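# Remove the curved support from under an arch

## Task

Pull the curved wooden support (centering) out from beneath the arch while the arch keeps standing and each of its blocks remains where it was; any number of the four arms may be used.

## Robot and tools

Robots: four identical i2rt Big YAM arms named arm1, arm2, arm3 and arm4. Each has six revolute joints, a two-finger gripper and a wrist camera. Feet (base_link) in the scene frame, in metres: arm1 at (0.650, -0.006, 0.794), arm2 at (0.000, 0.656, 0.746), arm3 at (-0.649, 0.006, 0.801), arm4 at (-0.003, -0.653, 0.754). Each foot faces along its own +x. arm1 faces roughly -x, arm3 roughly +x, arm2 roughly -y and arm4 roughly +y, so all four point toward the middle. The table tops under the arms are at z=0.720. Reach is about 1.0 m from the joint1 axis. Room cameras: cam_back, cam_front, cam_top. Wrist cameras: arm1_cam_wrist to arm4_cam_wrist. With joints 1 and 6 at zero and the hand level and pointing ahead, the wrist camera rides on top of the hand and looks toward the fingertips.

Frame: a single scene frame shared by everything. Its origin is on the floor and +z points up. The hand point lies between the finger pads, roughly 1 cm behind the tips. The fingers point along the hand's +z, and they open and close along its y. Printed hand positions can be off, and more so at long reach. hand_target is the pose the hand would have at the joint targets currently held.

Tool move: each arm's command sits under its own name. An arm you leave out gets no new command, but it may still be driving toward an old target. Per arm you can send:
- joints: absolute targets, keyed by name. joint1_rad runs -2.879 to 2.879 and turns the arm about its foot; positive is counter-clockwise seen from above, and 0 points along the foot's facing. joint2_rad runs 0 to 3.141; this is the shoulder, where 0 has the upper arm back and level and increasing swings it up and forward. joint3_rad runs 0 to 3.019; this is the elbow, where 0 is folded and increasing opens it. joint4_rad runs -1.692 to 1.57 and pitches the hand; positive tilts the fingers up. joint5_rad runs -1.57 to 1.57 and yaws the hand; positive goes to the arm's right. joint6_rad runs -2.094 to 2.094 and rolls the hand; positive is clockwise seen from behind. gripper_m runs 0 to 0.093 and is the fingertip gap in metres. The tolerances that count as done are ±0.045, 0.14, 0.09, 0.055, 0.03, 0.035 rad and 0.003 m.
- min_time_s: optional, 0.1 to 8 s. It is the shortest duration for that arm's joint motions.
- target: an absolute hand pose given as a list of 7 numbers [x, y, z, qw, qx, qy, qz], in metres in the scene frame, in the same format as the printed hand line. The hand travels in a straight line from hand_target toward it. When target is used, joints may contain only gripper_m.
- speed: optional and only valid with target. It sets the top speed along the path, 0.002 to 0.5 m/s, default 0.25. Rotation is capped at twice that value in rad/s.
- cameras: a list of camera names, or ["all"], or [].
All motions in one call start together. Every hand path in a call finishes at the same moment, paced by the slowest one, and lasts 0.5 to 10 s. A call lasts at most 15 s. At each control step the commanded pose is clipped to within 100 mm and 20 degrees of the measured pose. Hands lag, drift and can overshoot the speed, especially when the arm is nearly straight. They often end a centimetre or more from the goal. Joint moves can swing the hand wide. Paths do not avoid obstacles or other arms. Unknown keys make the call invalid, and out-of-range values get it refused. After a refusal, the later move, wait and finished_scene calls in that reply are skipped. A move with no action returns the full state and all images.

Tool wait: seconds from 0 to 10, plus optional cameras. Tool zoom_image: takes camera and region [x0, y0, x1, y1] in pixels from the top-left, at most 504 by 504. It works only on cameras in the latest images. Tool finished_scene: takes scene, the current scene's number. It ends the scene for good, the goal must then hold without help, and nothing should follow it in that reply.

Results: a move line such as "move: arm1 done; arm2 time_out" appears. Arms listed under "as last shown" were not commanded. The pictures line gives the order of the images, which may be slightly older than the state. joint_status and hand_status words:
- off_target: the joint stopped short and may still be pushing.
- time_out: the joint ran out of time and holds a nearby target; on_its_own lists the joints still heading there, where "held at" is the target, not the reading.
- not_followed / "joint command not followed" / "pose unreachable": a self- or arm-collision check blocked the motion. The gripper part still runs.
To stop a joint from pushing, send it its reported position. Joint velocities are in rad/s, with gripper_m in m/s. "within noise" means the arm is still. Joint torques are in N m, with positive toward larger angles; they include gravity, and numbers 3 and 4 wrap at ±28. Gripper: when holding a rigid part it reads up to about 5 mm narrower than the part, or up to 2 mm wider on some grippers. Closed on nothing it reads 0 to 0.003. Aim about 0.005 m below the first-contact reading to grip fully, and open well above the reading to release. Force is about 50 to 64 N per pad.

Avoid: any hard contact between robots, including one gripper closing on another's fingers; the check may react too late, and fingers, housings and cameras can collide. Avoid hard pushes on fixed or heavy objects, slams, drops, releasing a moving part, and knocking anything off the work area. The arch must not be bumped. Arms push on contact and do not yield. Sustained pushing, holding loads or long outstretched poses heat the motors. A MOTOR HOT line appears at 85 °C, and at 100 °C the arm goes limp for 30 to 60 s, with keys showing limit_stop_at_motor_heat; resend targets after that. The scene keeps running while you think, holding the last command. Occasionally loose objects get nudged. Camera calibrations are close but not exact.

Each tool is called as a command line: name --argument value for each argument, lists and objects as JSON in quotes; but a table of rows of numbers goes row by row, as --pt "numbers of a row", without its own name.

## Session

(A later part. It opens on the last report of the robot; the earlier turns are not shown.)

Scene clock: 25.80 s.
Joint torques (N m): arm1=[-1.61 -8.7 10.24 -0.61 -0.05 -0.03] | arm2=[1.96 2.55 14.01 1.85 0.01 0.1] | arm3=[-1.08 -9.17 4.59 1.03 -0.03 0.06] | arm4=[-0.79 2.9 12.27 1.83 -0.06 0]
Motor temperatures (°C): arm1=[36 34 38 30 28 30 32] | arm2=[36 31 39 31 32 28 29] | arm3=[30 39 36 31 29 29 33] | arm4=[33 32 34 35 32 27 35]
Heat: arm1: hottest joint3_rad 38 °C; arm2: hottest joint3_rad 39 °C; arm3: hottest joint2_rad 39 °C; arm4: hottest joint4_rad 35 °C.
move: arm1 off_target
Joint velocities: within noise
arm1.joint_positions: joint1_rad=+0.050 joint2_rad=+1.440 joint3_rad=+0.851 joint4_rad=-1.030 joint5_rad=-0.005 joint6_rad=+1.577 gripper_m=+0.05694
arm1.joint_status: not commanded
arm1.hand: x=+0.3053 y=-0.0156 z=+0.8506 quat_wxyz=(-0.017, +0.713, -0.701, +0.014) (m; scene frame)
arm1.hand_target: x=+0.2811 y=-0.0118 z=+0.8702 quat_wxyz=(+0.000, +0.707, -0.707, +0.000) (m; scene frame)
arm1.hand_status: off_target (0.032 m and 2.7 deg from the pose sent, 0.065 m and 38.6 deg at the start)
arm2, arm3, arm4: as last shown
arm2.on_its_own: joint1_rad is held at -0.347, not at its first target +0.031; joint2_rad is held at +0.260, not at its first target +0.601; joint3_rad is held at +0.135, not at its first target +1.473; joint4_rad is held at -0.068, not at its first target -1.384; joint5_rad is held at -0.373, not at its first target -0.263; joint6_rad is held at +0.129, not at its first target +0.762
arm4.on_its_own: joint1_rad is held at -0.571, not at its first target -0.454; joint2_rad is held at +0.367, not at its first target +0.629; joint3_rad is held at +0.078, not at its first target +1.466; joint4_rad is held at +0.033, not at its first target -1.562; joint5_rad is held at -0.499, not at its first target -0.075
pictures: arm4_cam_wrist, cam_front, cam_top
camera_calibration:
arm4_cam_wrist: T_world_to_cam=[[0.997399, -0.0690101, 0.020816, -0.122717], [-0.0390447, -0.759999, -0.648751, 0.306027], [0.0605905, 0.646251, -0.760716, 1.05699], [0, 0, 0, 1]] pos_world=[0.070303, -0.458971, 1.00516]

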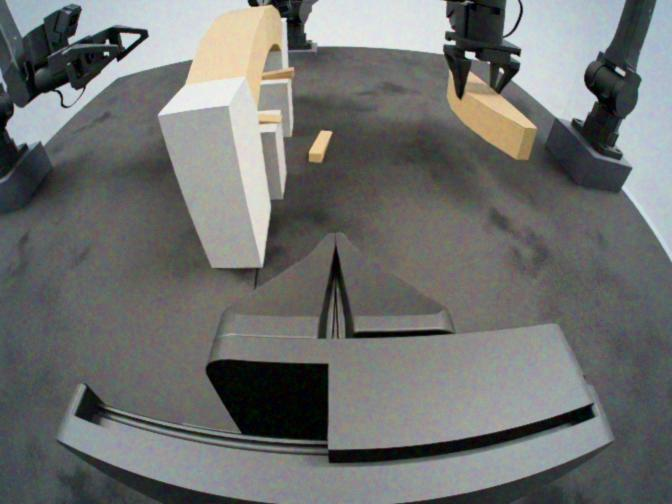

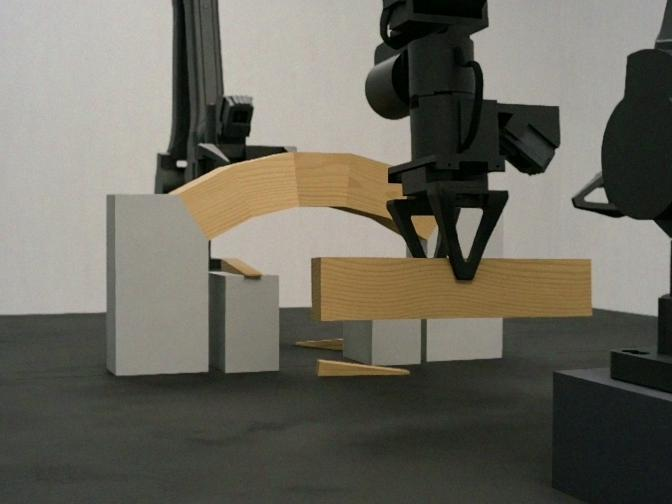

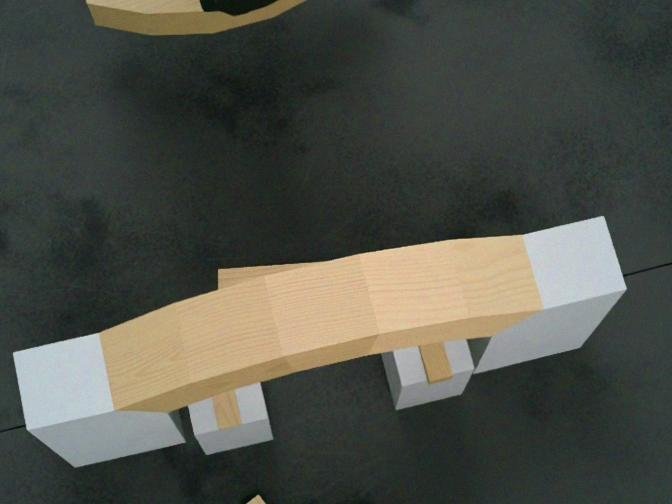

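move --arm1 '{"target":[0.275,-0.012,0.806,0,-0.7071,0.7071,0],"speed":0.15}'

move --arm1 '{"target":[0.275,-0.012,0.780,0,-0.7071,0.7071,0],"speed":0.04}' --cameras '["arm4_cam_wrist","cam_front"]'

zoom_image --camera "cam_front" --region '[300, 250, 600, 450]'

Scene clock: 27.17 s.
Joint torques (N m): arm1=[-1.38 -9.93 5.14 0.7 -0.05 -0.02] | arm2=[1.85 2.43 14 1.89 0.02 0.09] | arm3=[-0.97 -9 4.55 0.99 -0.02 0.07] | arm4=[-0.67 2.78 12.25 1.81 -0.04 0.02]
Motor temperatures (°C): arm1=[36 34 38 30 28 30 32] | arm2=[36 31 39 31 32 28 29] | arm3=[30 39 36 31 29 29 33] | arm4=[33 32 34 35 32 27 35]
Heat: arm1: hottest joint3_rad 38 °C; arm2: hottest joint3_rad 39 °C; arm3: hottest joint2_rad 39 °C; arm4: hottest joint4_rad 35 °C.
move: arm1 done
Joint velocities: within noise
arm1.joint_positions: joint1_rad=+0.050 joint2_rad=+1.566 joint3_rad=+0.851 joint4_rad=-0.869 joint5_rad=-0.006 joint6_rad=+1.577 gripper_m=+0.05694
arm1.joint_status: not commanded
arm1.hand: x=+0.2775 y=-0.0160 z=+0.8070 quat_wxyz=(-0.004, +0.714, -0.701, +0.002) (m; scene frame)
arm1.hand_target: x=+0.2750 y=-0.0120 z=+0.8060 quat_wxyz=(+0.000, +0.707, -0.707, +0.000) (m; scene frame)
arm1.hand_status: done (0.005 m and 1.2 deg from the pose sent, 0.054 m and 2.8 deg at the start)
arm2, arm3, arm4: as last shown
arm2.on_its_own: joint1_rad is held at -0.347, not at its first target +0.031; joint2_rad is held at +0.260, not at its first target +0.601; joint3_rad is held at +0.135, not at its first target +1.473; joint4_rad is held at -0.068, not at its first target -1.384; joint5_rad is held at -0.373, not at its first target -0.263; joint6_rad is held at +0.129, not at its first target +0.762
arm4.on_its_own: joint1_rad is held at -0.571, not at its first target -0.454; joint2_rad is held at +0.367, not at its first target +0.629; joint3_rad is held at +0.078, not at its first target +1.466; joint4_rad is held at +0.033, not at its first target -1.562; joint5_rad is held at -0.499, not at its first target -0.075
pictures: none

Scene clock: 28.40 s.
Joint torques (N m): arm1=[-1.49 -9.88 4.67 0.73 -0.05 -0.01] | arm2=[1.96 2.61 14.02 1.88 0.02 0.1] | arm3=[-1.03 -9.11 4.56 0.98 -0.02 0.07] | arm4=[-1.55 3.31 12.23 1.87 -0.02 -0.01]
Motor temperatures (°C): arm1=[36 34 38 30 28 30 32] | arm2=[36 31 39 31 32 28 29] | arm3=[30 39 36 31 29 29 33] | arm4=[33 32 34 35 32 27 35]
Heat: arm1: hottest joint3_rad 38 °C; arm2: hottest joint3_rad 39 °C; arm3: hottest joint2_rad 39 °C; arm4: hottest joint4_rad 35 °C.
move: arm1 done
Joint velocities: within noise
arm1.joint_positions: joint1_rad=+0.050 joint2_rad=+1.616 joint3_rad=+0.829 joint4_rad=-0.791 joint5_rad=-0.006 joint6_rad=+1.577 gripper_m=+0.05694
arm1.joint_status: not commanded
arm1.hand: x=+0.2759 y=-0.0158 z=+0.7831 quat_wxyz=(-0.002, +0.714, -0.701, +0.000) (m; scene frame)
arm1.hand_target: x=+0.2750 y=-0.0120 z=+0.7800 quat_wxyz=(+0.000, +0.707, -0.707, +0.000) (m; scene frame)
arm1.hand_status: done (0.005 m and 1.1 deg from the pose sent, 0.027 m and 1.2 deg at the start)
arm2, arm3, arm4: as last shown
arm2.on_its_own: joint1_rad is held at -0.347, not at its first target +0.031; joint2_rad is held at +0.260, not at its first target +0.601; joint3_rad is held at +0.135, not at its first target +1.473; joint4_rad is held at -0.068, not at its first target -1.384; joint5_rad is held at -0.373, not at its first target -0.263; joint6_rad is held at +0.129, not at its first target +0.762
arm4.on_its_own: joint1_rad is held at -0.571, not at its first target -0.454; joint2_rad is held at +0.367, not at its first target +0.629; joint3_rad is held at +0.078, not at its first target +1.466; joint4_rad is held at +0.033, not at its first target -1.562; joint5_rad is held at -0.499, not at its first target -0.075
pictures: arm4_cam_wrist, cam_front
camera_calibration:
arm4_cam_wrist: T_world_to_cam=[[0.997399, -0.0690101, 0.020816, -0.122717], [-0.0390447, -0.759999, -0.648751, 0.306027], [0.0605905, 0.646251, -0.760716, 1.05699], [0, 0, 0, 1]] pos_world=[0.070303, -0.458971, 1.00516]

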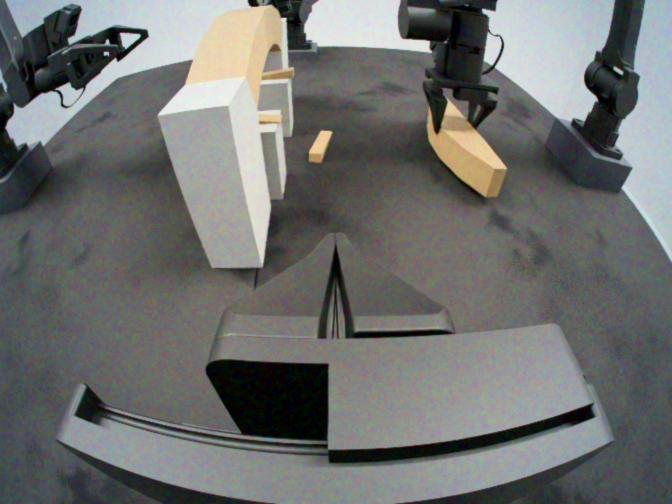

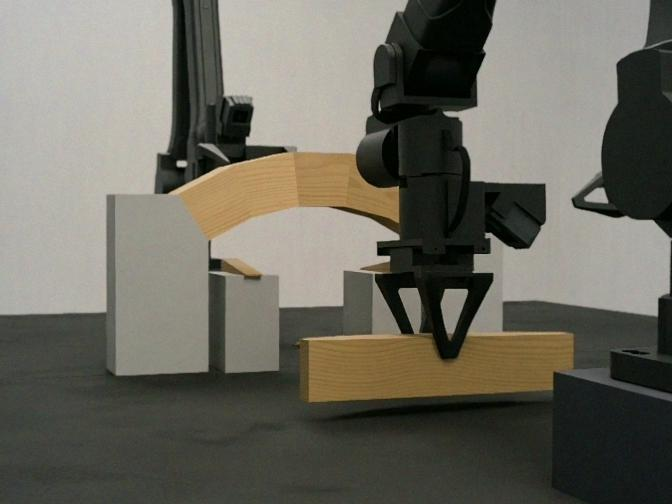

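Scaled by 1.680 from the camera's 672x504 image, which has a finer 960x720 frame.

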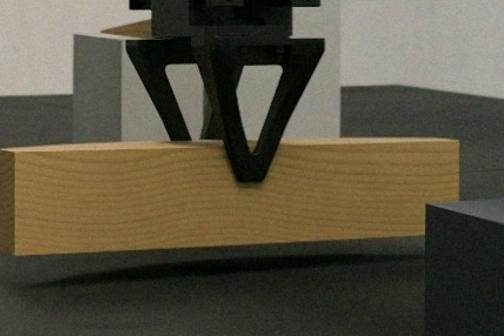

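move --arm1 '{"target":[0.275,-0.012,0.770,0,-0.7071,0.7071,0],"speed":0.03}' --cameras '["cam_front"]'

zoom_image --camera "cam_front" --region '[300, 250, 600, 450]'

Scene clock: 29.57 s.
Joint torques (N m): arm1=[-1.26 -10.05 4.51 0.73 -0.05 -0.01] | arm2=[1.9 2.61 13.97 1.87 0 0.09] | arm3=[-1.14 -9.05 4.53 1.03 -0.02 0.06] | arm4=[-1.49 3.08 12.21 1.85 -0.05 0.03]
Motor temperatures (°C): arm1=[36 34 38 30 28 30 32] | arm2=[36 31 39 31 32 28 29] | arm3=[30 39 36 31 29 29 33] | arm4=[33 32 34 35 32 27 35]
Heat: arm1: hottest joint3_rad 38 °C; arm2: hottest joint3_rad 39 °C; arm3: hottest joint2_rad 39 °C; arm4: hottest joint4_rad 35 °C.
move: arm1 done
Joint velocities: within noise
arm1.joint_positions: joint1_rad=+0.050 joint2_rad=+1.638 joint3_rad=+0.821 joint4_rad=-0.761 joint5_rad=-0.006 joint6_rad=+1.577 gripper_m=+0.05694
arm1.joint_status: not commanded
arm1.hand: x=+0.2758 y=-0.0157 z=+0.7731 quat_wxyz=(-0.002, +0.714, -0.701, +0.000) (m; scene frame)
arm1.hand_target: x=+0.2750 y=-0.0120 z=+0.7701 quat_wxyz=(+0.000, +0.707, -0.707, +0.000) (m; scene frame)
arm1.hand_status: done (0.005 m and 1.1 deg from the pose sent, 0.014 m and 1.1 deg at the start)
arm2, arm3, arm4: as last shown
arm2.on_its_own: joint1_rad is held at -0.347, not at its first target +0.031; joint2_rad is held at +0.260, not at its first target +0.601; joint3_rad is held at +0.135, not at its first target +1.473; joint4_rad is held at -0.068, not at its first target -1.384; joint5_rad is held at -0.373, not at its first target -0.263; joint6_rad is held at +0.129, not at its first target +0.762
arm4.on_its_own: joint1_rad is held at -0.571, not at its first target -0.454; joint2_rad is held at +0.367, not at its first target +0.629; joint3_rad is held at +0.078, not at its first target +1.466; joint4_rad is held at +0.033, not at its first target -1.562; joint5_rad is held at -0.499, not at its first target -0.075
pictures: cam_front

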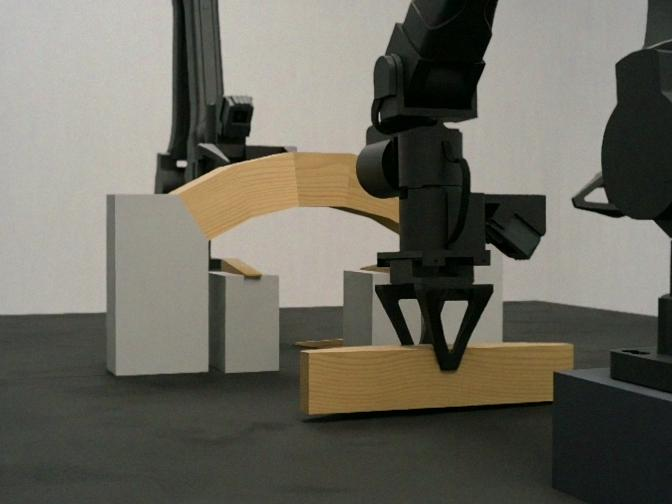

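Scaled by 1.680 from the camera's 672x504 image, which has a finer 960x720 frame.

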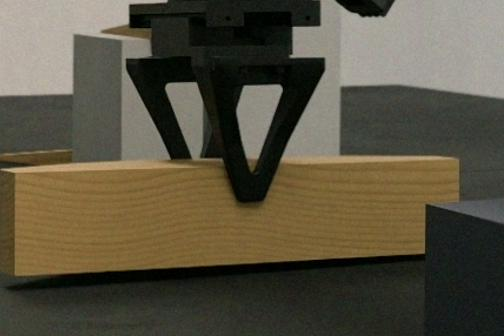

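move --arm1 '{"target":[0.275,-0.012,0.763,0,-0.7071,0.7071,0],"speed":0.03}' --cameras '["cam_front"]'

zoom_image --camera "cam_front" --region '[300, 250, 600, 450]'

Scene clock: 30.77 s.
Joint torques (N m): arm1=[-1.2 -9.47 4.05 1.24 -0.05 -0.01] | arm2=[1.9 2.43 13.98 1.91 0 0.09] | arm3=[-0.97 -9.05 4.52 1.02 -0.02 0.07] | arm4=[-1.08 3.37 12.25 1.8 -0.08 0.01]
Motor temperatures (°C): arm1=[36 34 38 30 28 30 32] | arm2=[36 31 39 31 32 28 29] | arm3=[30 39 36 31 29 29 33] | arm4=[33 32 35 35 32 27 35]
Heat: arm1: hottest joint3_rad 38 °C; arm2: hottest joint3_rad 39 °C; arm3: hottest joint2_rad 39 °C; arm4: hottest joint3_rad 35 °C.
move: arm1 done
Joint velocities: within noise
arm1.joint_positions: joint1_rad=+0.050 joint2_rad=+1.646 joint3_rad=+0.821 joint4_rad=-0.744 joint5_rad=-0.006 joint6_rad=+1.577 gripper_m=+0.05694
arm1.joint_status: not commanded
arm1.hand: x=+0.2730 y=-0.0157 z=+0.7702 quat_wxyz=(+0.001, +0.714, -0.701, -0.003) (m; scene frame)
arm1.hand_target: x=+0.2751 y=-0.0120 z=+0.7632 quat_wxyz=(+0.000, +0.707, -0.707, +0.000) (m; scene frame)
arm1.hand_status: done (0.008 m and 1.1 deg from the pose sent, 0.011 m and 1.1 deg at the start)
arm2.joint_positions: joint1_rad=-0.356 joint2_rad=+0.268 joint3_rad=+0.101 joint4_rad=-0.057 joint5_rad=-0.373 joint6_rad=+0.119 gripper_m=+0.00055
arm2.joint_status: not commanded
arm2.on_its_own: joint1_rad is held at -0.347, not at its first target +0.031; joint2_rad is held at +0.260, not at its first target +0.601; joint3_rad is held at +0.135, not at its first target +1.473; joint4_rad is held at -0.068, not at its first target -1.384; joint5_rad is held at -0.373, not at its first target -0.263; joint6_rad is held at +0.129, not at its first target +0.762
arm2.hand: x=-0.0520 y=+0.3726 z=+0.9268 quat_wxyz=(-0.484, -0.607, -0.484, +0.404) (m; scene frame)
arm2.hand_target: x=-0.0504 y=+0.3698 z=+0.9470 quat_wxyz=(-0.494, -0.597, -0.481, +0.410) (m; scene frame)
arm2.hand_status: not commanded
arm3: as last shown
arm4.joint_positions: joint1_rad=-0.572 joint2_rad=+0.372 joint3_rad=+0.052 joint4_rad=+0.042 joint5_rad=-0.499 joint6_rad=-0.129 gripper_m=+0.00097
arm4.joint_status: not commanded
arm4.on_its_own: joint1_rad is held at -0.571, not at its first target -0.454; joint2_rad is held at +0.367, not at its first target +0.629; joint3_rad is held at +0.078, not at its first target +1.466; joint4_rad is held at +0.033, not at its first target -1.562; joint5_rad is held at -0.499, not at its first target -0.075
arm4.hand: x=+0.0757 y=-0.3787 z=+0.9060 quat_wxyz=(-0.453, +0.539, -0.572, -0.421) (m; scene frame)
arm4.hand_target: x=+0.0776 y=-0.3756 z=+0.9204 quat_wxyz=(-0.462, +0.537, -0.565, -0.423) (m; scene frame)
arm4.hand_status: not commanded
pictures: cam_front

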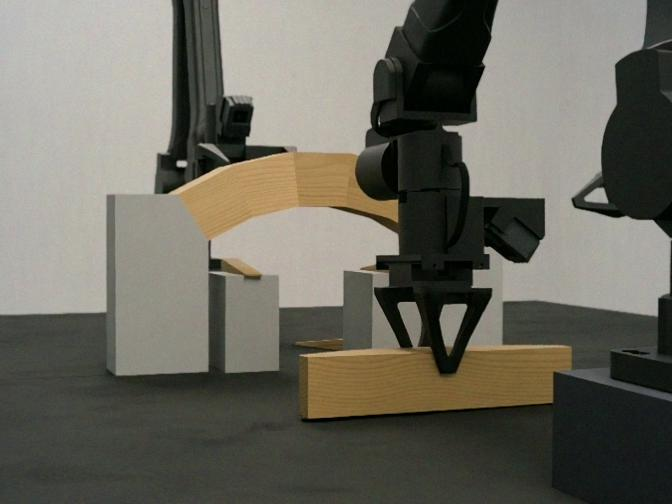

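Scaled by 1.680 from the camera's 672x504 image, which has a finer 960x720 frame.

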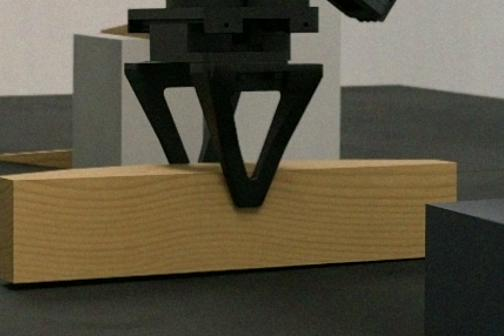

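move --arm1 '{"target":[0.275,-0.012,0.760,0,-0.7071,0.7071,0],"speed":0.03}'

move --arm1 '{"joints":{"gripper_m":0.075}}'

move --arm1 '{"target":[0.275,-0.012,0.88,0,-0.7071,0.7071,0],"speed":0.2}' --cameras '["cam_front","cam_top","cam_back","arm4_cam_wrist"]'

Scene clock: 31.93 s.
Joint torques (N m): arm1=[-1.32 -9.05 4.03 1.25 -0.05 -0.02] | arm2=[1.96 2.37 14.01 1.87 0.03 0.1] | arm3=[-1.08 -9.11 4.57 1.05 -0.02 0.07] | arm4=[-1.2 2.9 12.29 1.89 -0.06 0.03]
Motor temperatures (°C): arm1=[36 34 38 30 28 30 33] | arm2=[36 31 40 31 32 28 29] | arm3=[30 39 36 31 29 29 33] | arm4=[33 32 35 35 32 27 35]
Heat: arm1: hottest joint3_rad 38 °C; arm2: hottest joint3_rad 40 °C; arm3: hottest joint2_rad 39 °C; arm4: hottest joint3_rad 35 °C.
move: arm1 off_target
Joint velocities: within noise
arm1.joint_positions: joint1_rad=+0.050 joint2_rad=+1.647 joint3_rad=+0.820 joint4_rad=-0.742 joint5_rad=-0.006 joint6_rad=+1.578 gripper_m=+0.05694
arm1.joint_status: not commanded
arm1.hand: x=+0.2731 y=-0.0157 z=+0.7697 quat_wxyz=(+0.001, +0.713, -0.701, -0.003) (m; scene frame)
arm1.hand_target: x=+0.2752 y=-0.0120 z=+0.7603 quat_wxyz=(+0.000, +0.707, -0.707, +0.000) (m; scene frame)
arm1.hand_status: off_target (0.011 m and 1.1 deg from the pose sent, 0.011 m and 1.1 deg at the start)
arm2, arm3, arm4: as last shown
arm2.on_its_own: joint1_rad is held at -0.347, not at its first target +0.031; joint2_rad is held at +0.260, not at its first target +0.601; joint3_rad is held at +0.135, not at its first target +1.473; joint4_rad is held at -0.068, not at its first target -1.384; joint5_rad is held at -0.373, not at its first target -0.263; joint6_rad is held at +0.129, not at its first target +0.762
arm4.on_its_own: joint1_rad is held at -0.571, not at its first target -0.454; joint2_rad is held at +0.367, not at its first target +0.629; joint3_rad is held at +0.078, not at its first target +1.466; joint4_rad is held at +0.033, not at its first target -1.562; joint5_rad is held at -0.499, not at its first target -0.075
pictures: none

Scene clock: 32.50 s.
Joint torques (N m): arm1=[-1.32 -8.94 4.04 0.87 -0.02 -0.02] | arm2=[1.79 2.49 14.01 1.84 0.01 0.09] | arm3=[-0.91 -8.94 4.55 1.01 -0.02 0.07] | arm4=[-0.62 2.96 12.29 1.85 -0.05 -0.01]
Motor temperatures (°C): arm1=[36 34 38 30 28 30 33] | arm2=[36 31 40 31 32 28 29] | arm3=[30 39 36 31 29 29 33] | arm4=[33 32 35 35 32 27 35]
Heat: arm1: hottest joint3_rad 38 °C; arm2: hottest joint3_rad 40 °C; arm3: hottest joint2_rad 39 °C; arm4: hottest joint3_rad 35 °C.
move: arm1 done
Joint velocities: within noise
arm1.joint_positions: joint1_rad=+0.050 joint2_rad=+1.647 joint3_rad=+0.820 joint4_rad=-0.734 joint5_rad=-0.006 joint6_rad=+1.578 gripper_m=+0.07486
arm1.joint_status: all done
arm1.hand: x=+0.2710 y=-0.0159 z=+0.7697 quat_wxyz=(+0.004, +0.713, -0.701, -0.006) (m; scene frame)
arm1.hand_target: x=+0.2752 y=-0.0121 z=+0.7604 quat_wxyz=(+0.000, +0.707, -0.707, +0.000) (m; scene frame)
arm1.hand_status: not commanded
arm2, arm4: as last shown
arm2.on_its_own: joint1_rad is held at -0.347, not at its first target +0.031; joint2_rad is held at +0.260, not at its first target +0.601; joint3_rad is held at +0.135, not at its first target +1.473; joint4_rad is held at -0.068, not at its first target -1.384; joint5_rad is held at -0.373, not at its first target -0.263; joint6_rad is held at +0.129, not at its first target +0.762
arm3.joint_positions: joint1_rad=-0.087 joint2_rad=+1.552 joint3_rad=+0.297 joint4_rad=+1.255 joint5_rad=-0.045 joint6_rad=+0.008 gripper_m=+0.09308
arm3.joint_status: not commanded
arm3.hand: x=-0.1989 y=-0.0078 z=+0.9449 quat_wxyz=(-0.704, -0.002, -0.710, +0.001) (m; scene frame)
arm3.hand_target: x=-0.1999 y=-0.0118 z=+0.9500 quat_wxyz=(-0.707, -0.004, -0.707, +0.004) (m; scene frame)
arm3.hand_status: not commanded
arm4.on_its_own: joint1_rad is held at -0.571, not at its first target -0.454; joint2_rad is held at +0.367, not at its first target +0.629; joint3_rad is held at +0.078, not at its first target +1.466; joint4_rad is held at +0.033, not at its first target -1.562; joint5_rad is held at -0.499, not at its first target -0.075
pictures: none

Scene clock: 33.93 s.
Joint torques (N m): arm1=[-1.49 -9.64 9.06 -0.51 -0.01 -0.05] | arm2=[2.14 2.37 14.02 1.92 0.01 0.11] | arm3=[-1.08 -9.05 4.53 1.03 -0.02 0.08] | arm4=[-1.26 2.43 12.14 1.77 -0.07 0.03]
Motor temperatures (°C): arm1=[36 34 38 30 28 30 32] | arm2=[36 31 40 31 32 28 29] | arm3=[30 39 36 31 29 29 33] | arm4=[33 32 35 35 32 27 35]
Heat: arm1: hottest joint3_rad 38 °C; arm2: hottest joint3_rad 40 °C; arm3: hottest joint2_rad 39 °C; arm4: hottest joint3_rad 35 °C.
move: arm1 off_target
Joint velocities: within noise
arm1.joint_positions: joint1_rad=+0.050 joint2_rad=+1.449 joint3_rad=+0.900 joint4_rad=-1.063 joint5_rad=-0.006 joint6_rad=+1.578 gripper_m=+0.07495
arm1.joint_status: not commanded
arm1.hand: x=+0.2921 y=-0.0161 z=+0.8631 quat_wxyz=(-0.014, +0.713, -0.701, +0.012) (m; scene frame)
arm1.hand_target: x=+0.2756 y=-0.0119 z=+0.8801 quat_wxyz=(+0.000, +0.707, -0.707, +0.000) (m; scene frame)
arm1.hand_status: off_target (0.024 m and 2.4 deg from the pose sent, 0.110 m and 1.3 deg at the start)
arm2, arm3, arm4: as last shown
arm2.on_its_own: joint1_rad is held at -0.347, not at its first target +0.031; joint2_rad is held at +0.260, not at its first target +0.601; joint3_rad is held at +0.135, not at its first target +1.473; joint4_rad is held at -0.068, not at its first target -1.384; joint5_rad is held at -0.373, not at its first target -0.263; joint6_rad is held at +0.129, not at its first target +0.762
arm4.on_its_own: joint1_rad is held at -0.571, not at its first target -0.454; joint2_rad is held at +0.367, not at its first target +0.629; joint3_rad is held at +0.078, not at its first target +1.466; joint4_rad is held at +0.033, not at its first target -1.562; joint5_rad is held at -0.499, not at its first target -0.075
pictures: arm4_cam_wrist, cam_back, cam_front, cam_top
camera_calibration:
arm4_cam_wrist: T_world_to_cam=[[0.997399, -0.0690101, 0.020816, -0.122717], [-0.0390447, -0.759999, -0.648751, 0.306027], [0.0605905, 0.646251, -0.760716, 1.05699], [0, 0, 0, 1]] pos_world=[0.070303, -0.458971, 1.00516]

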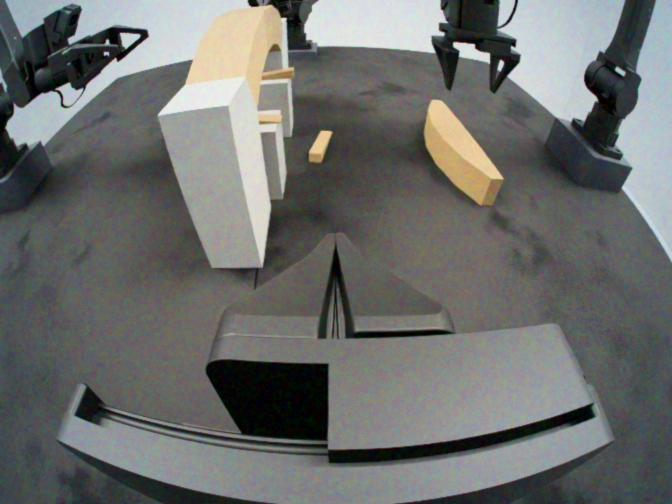

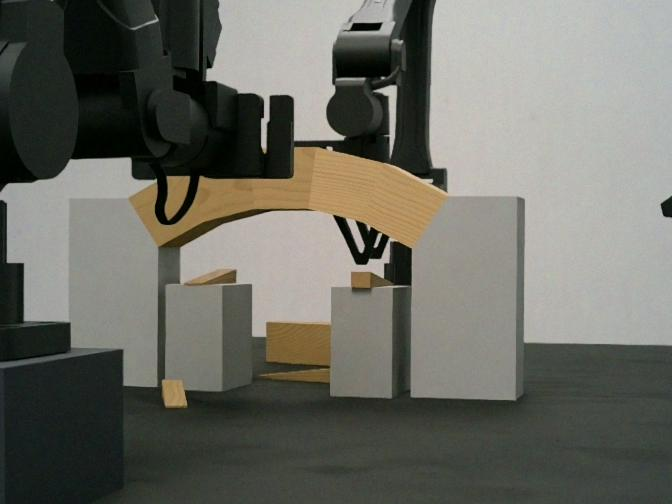

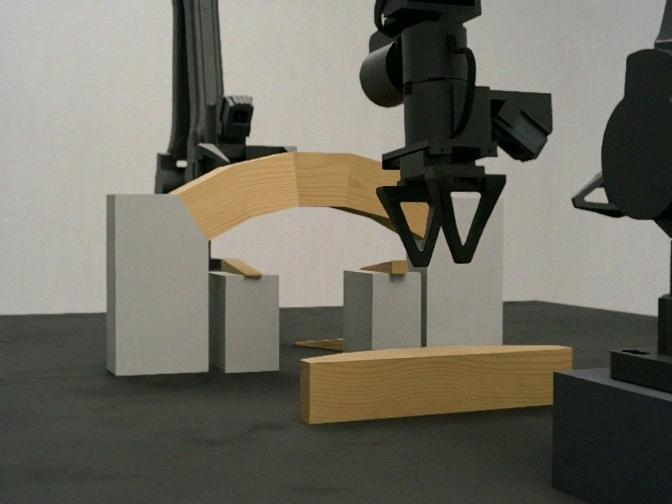

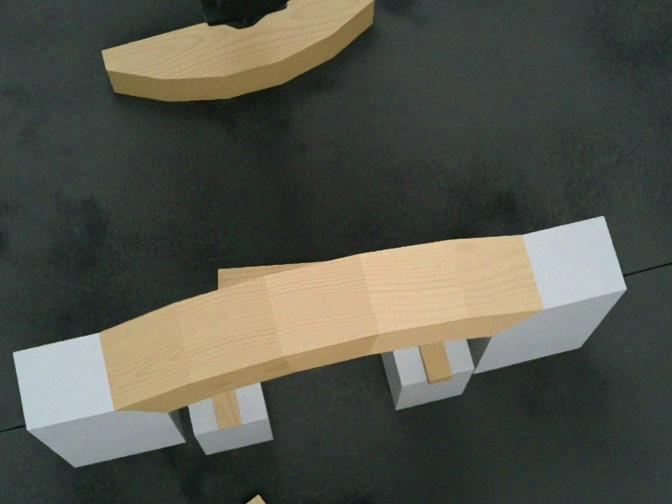

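finished_scene --scene 2

The scene is finished: the task was done.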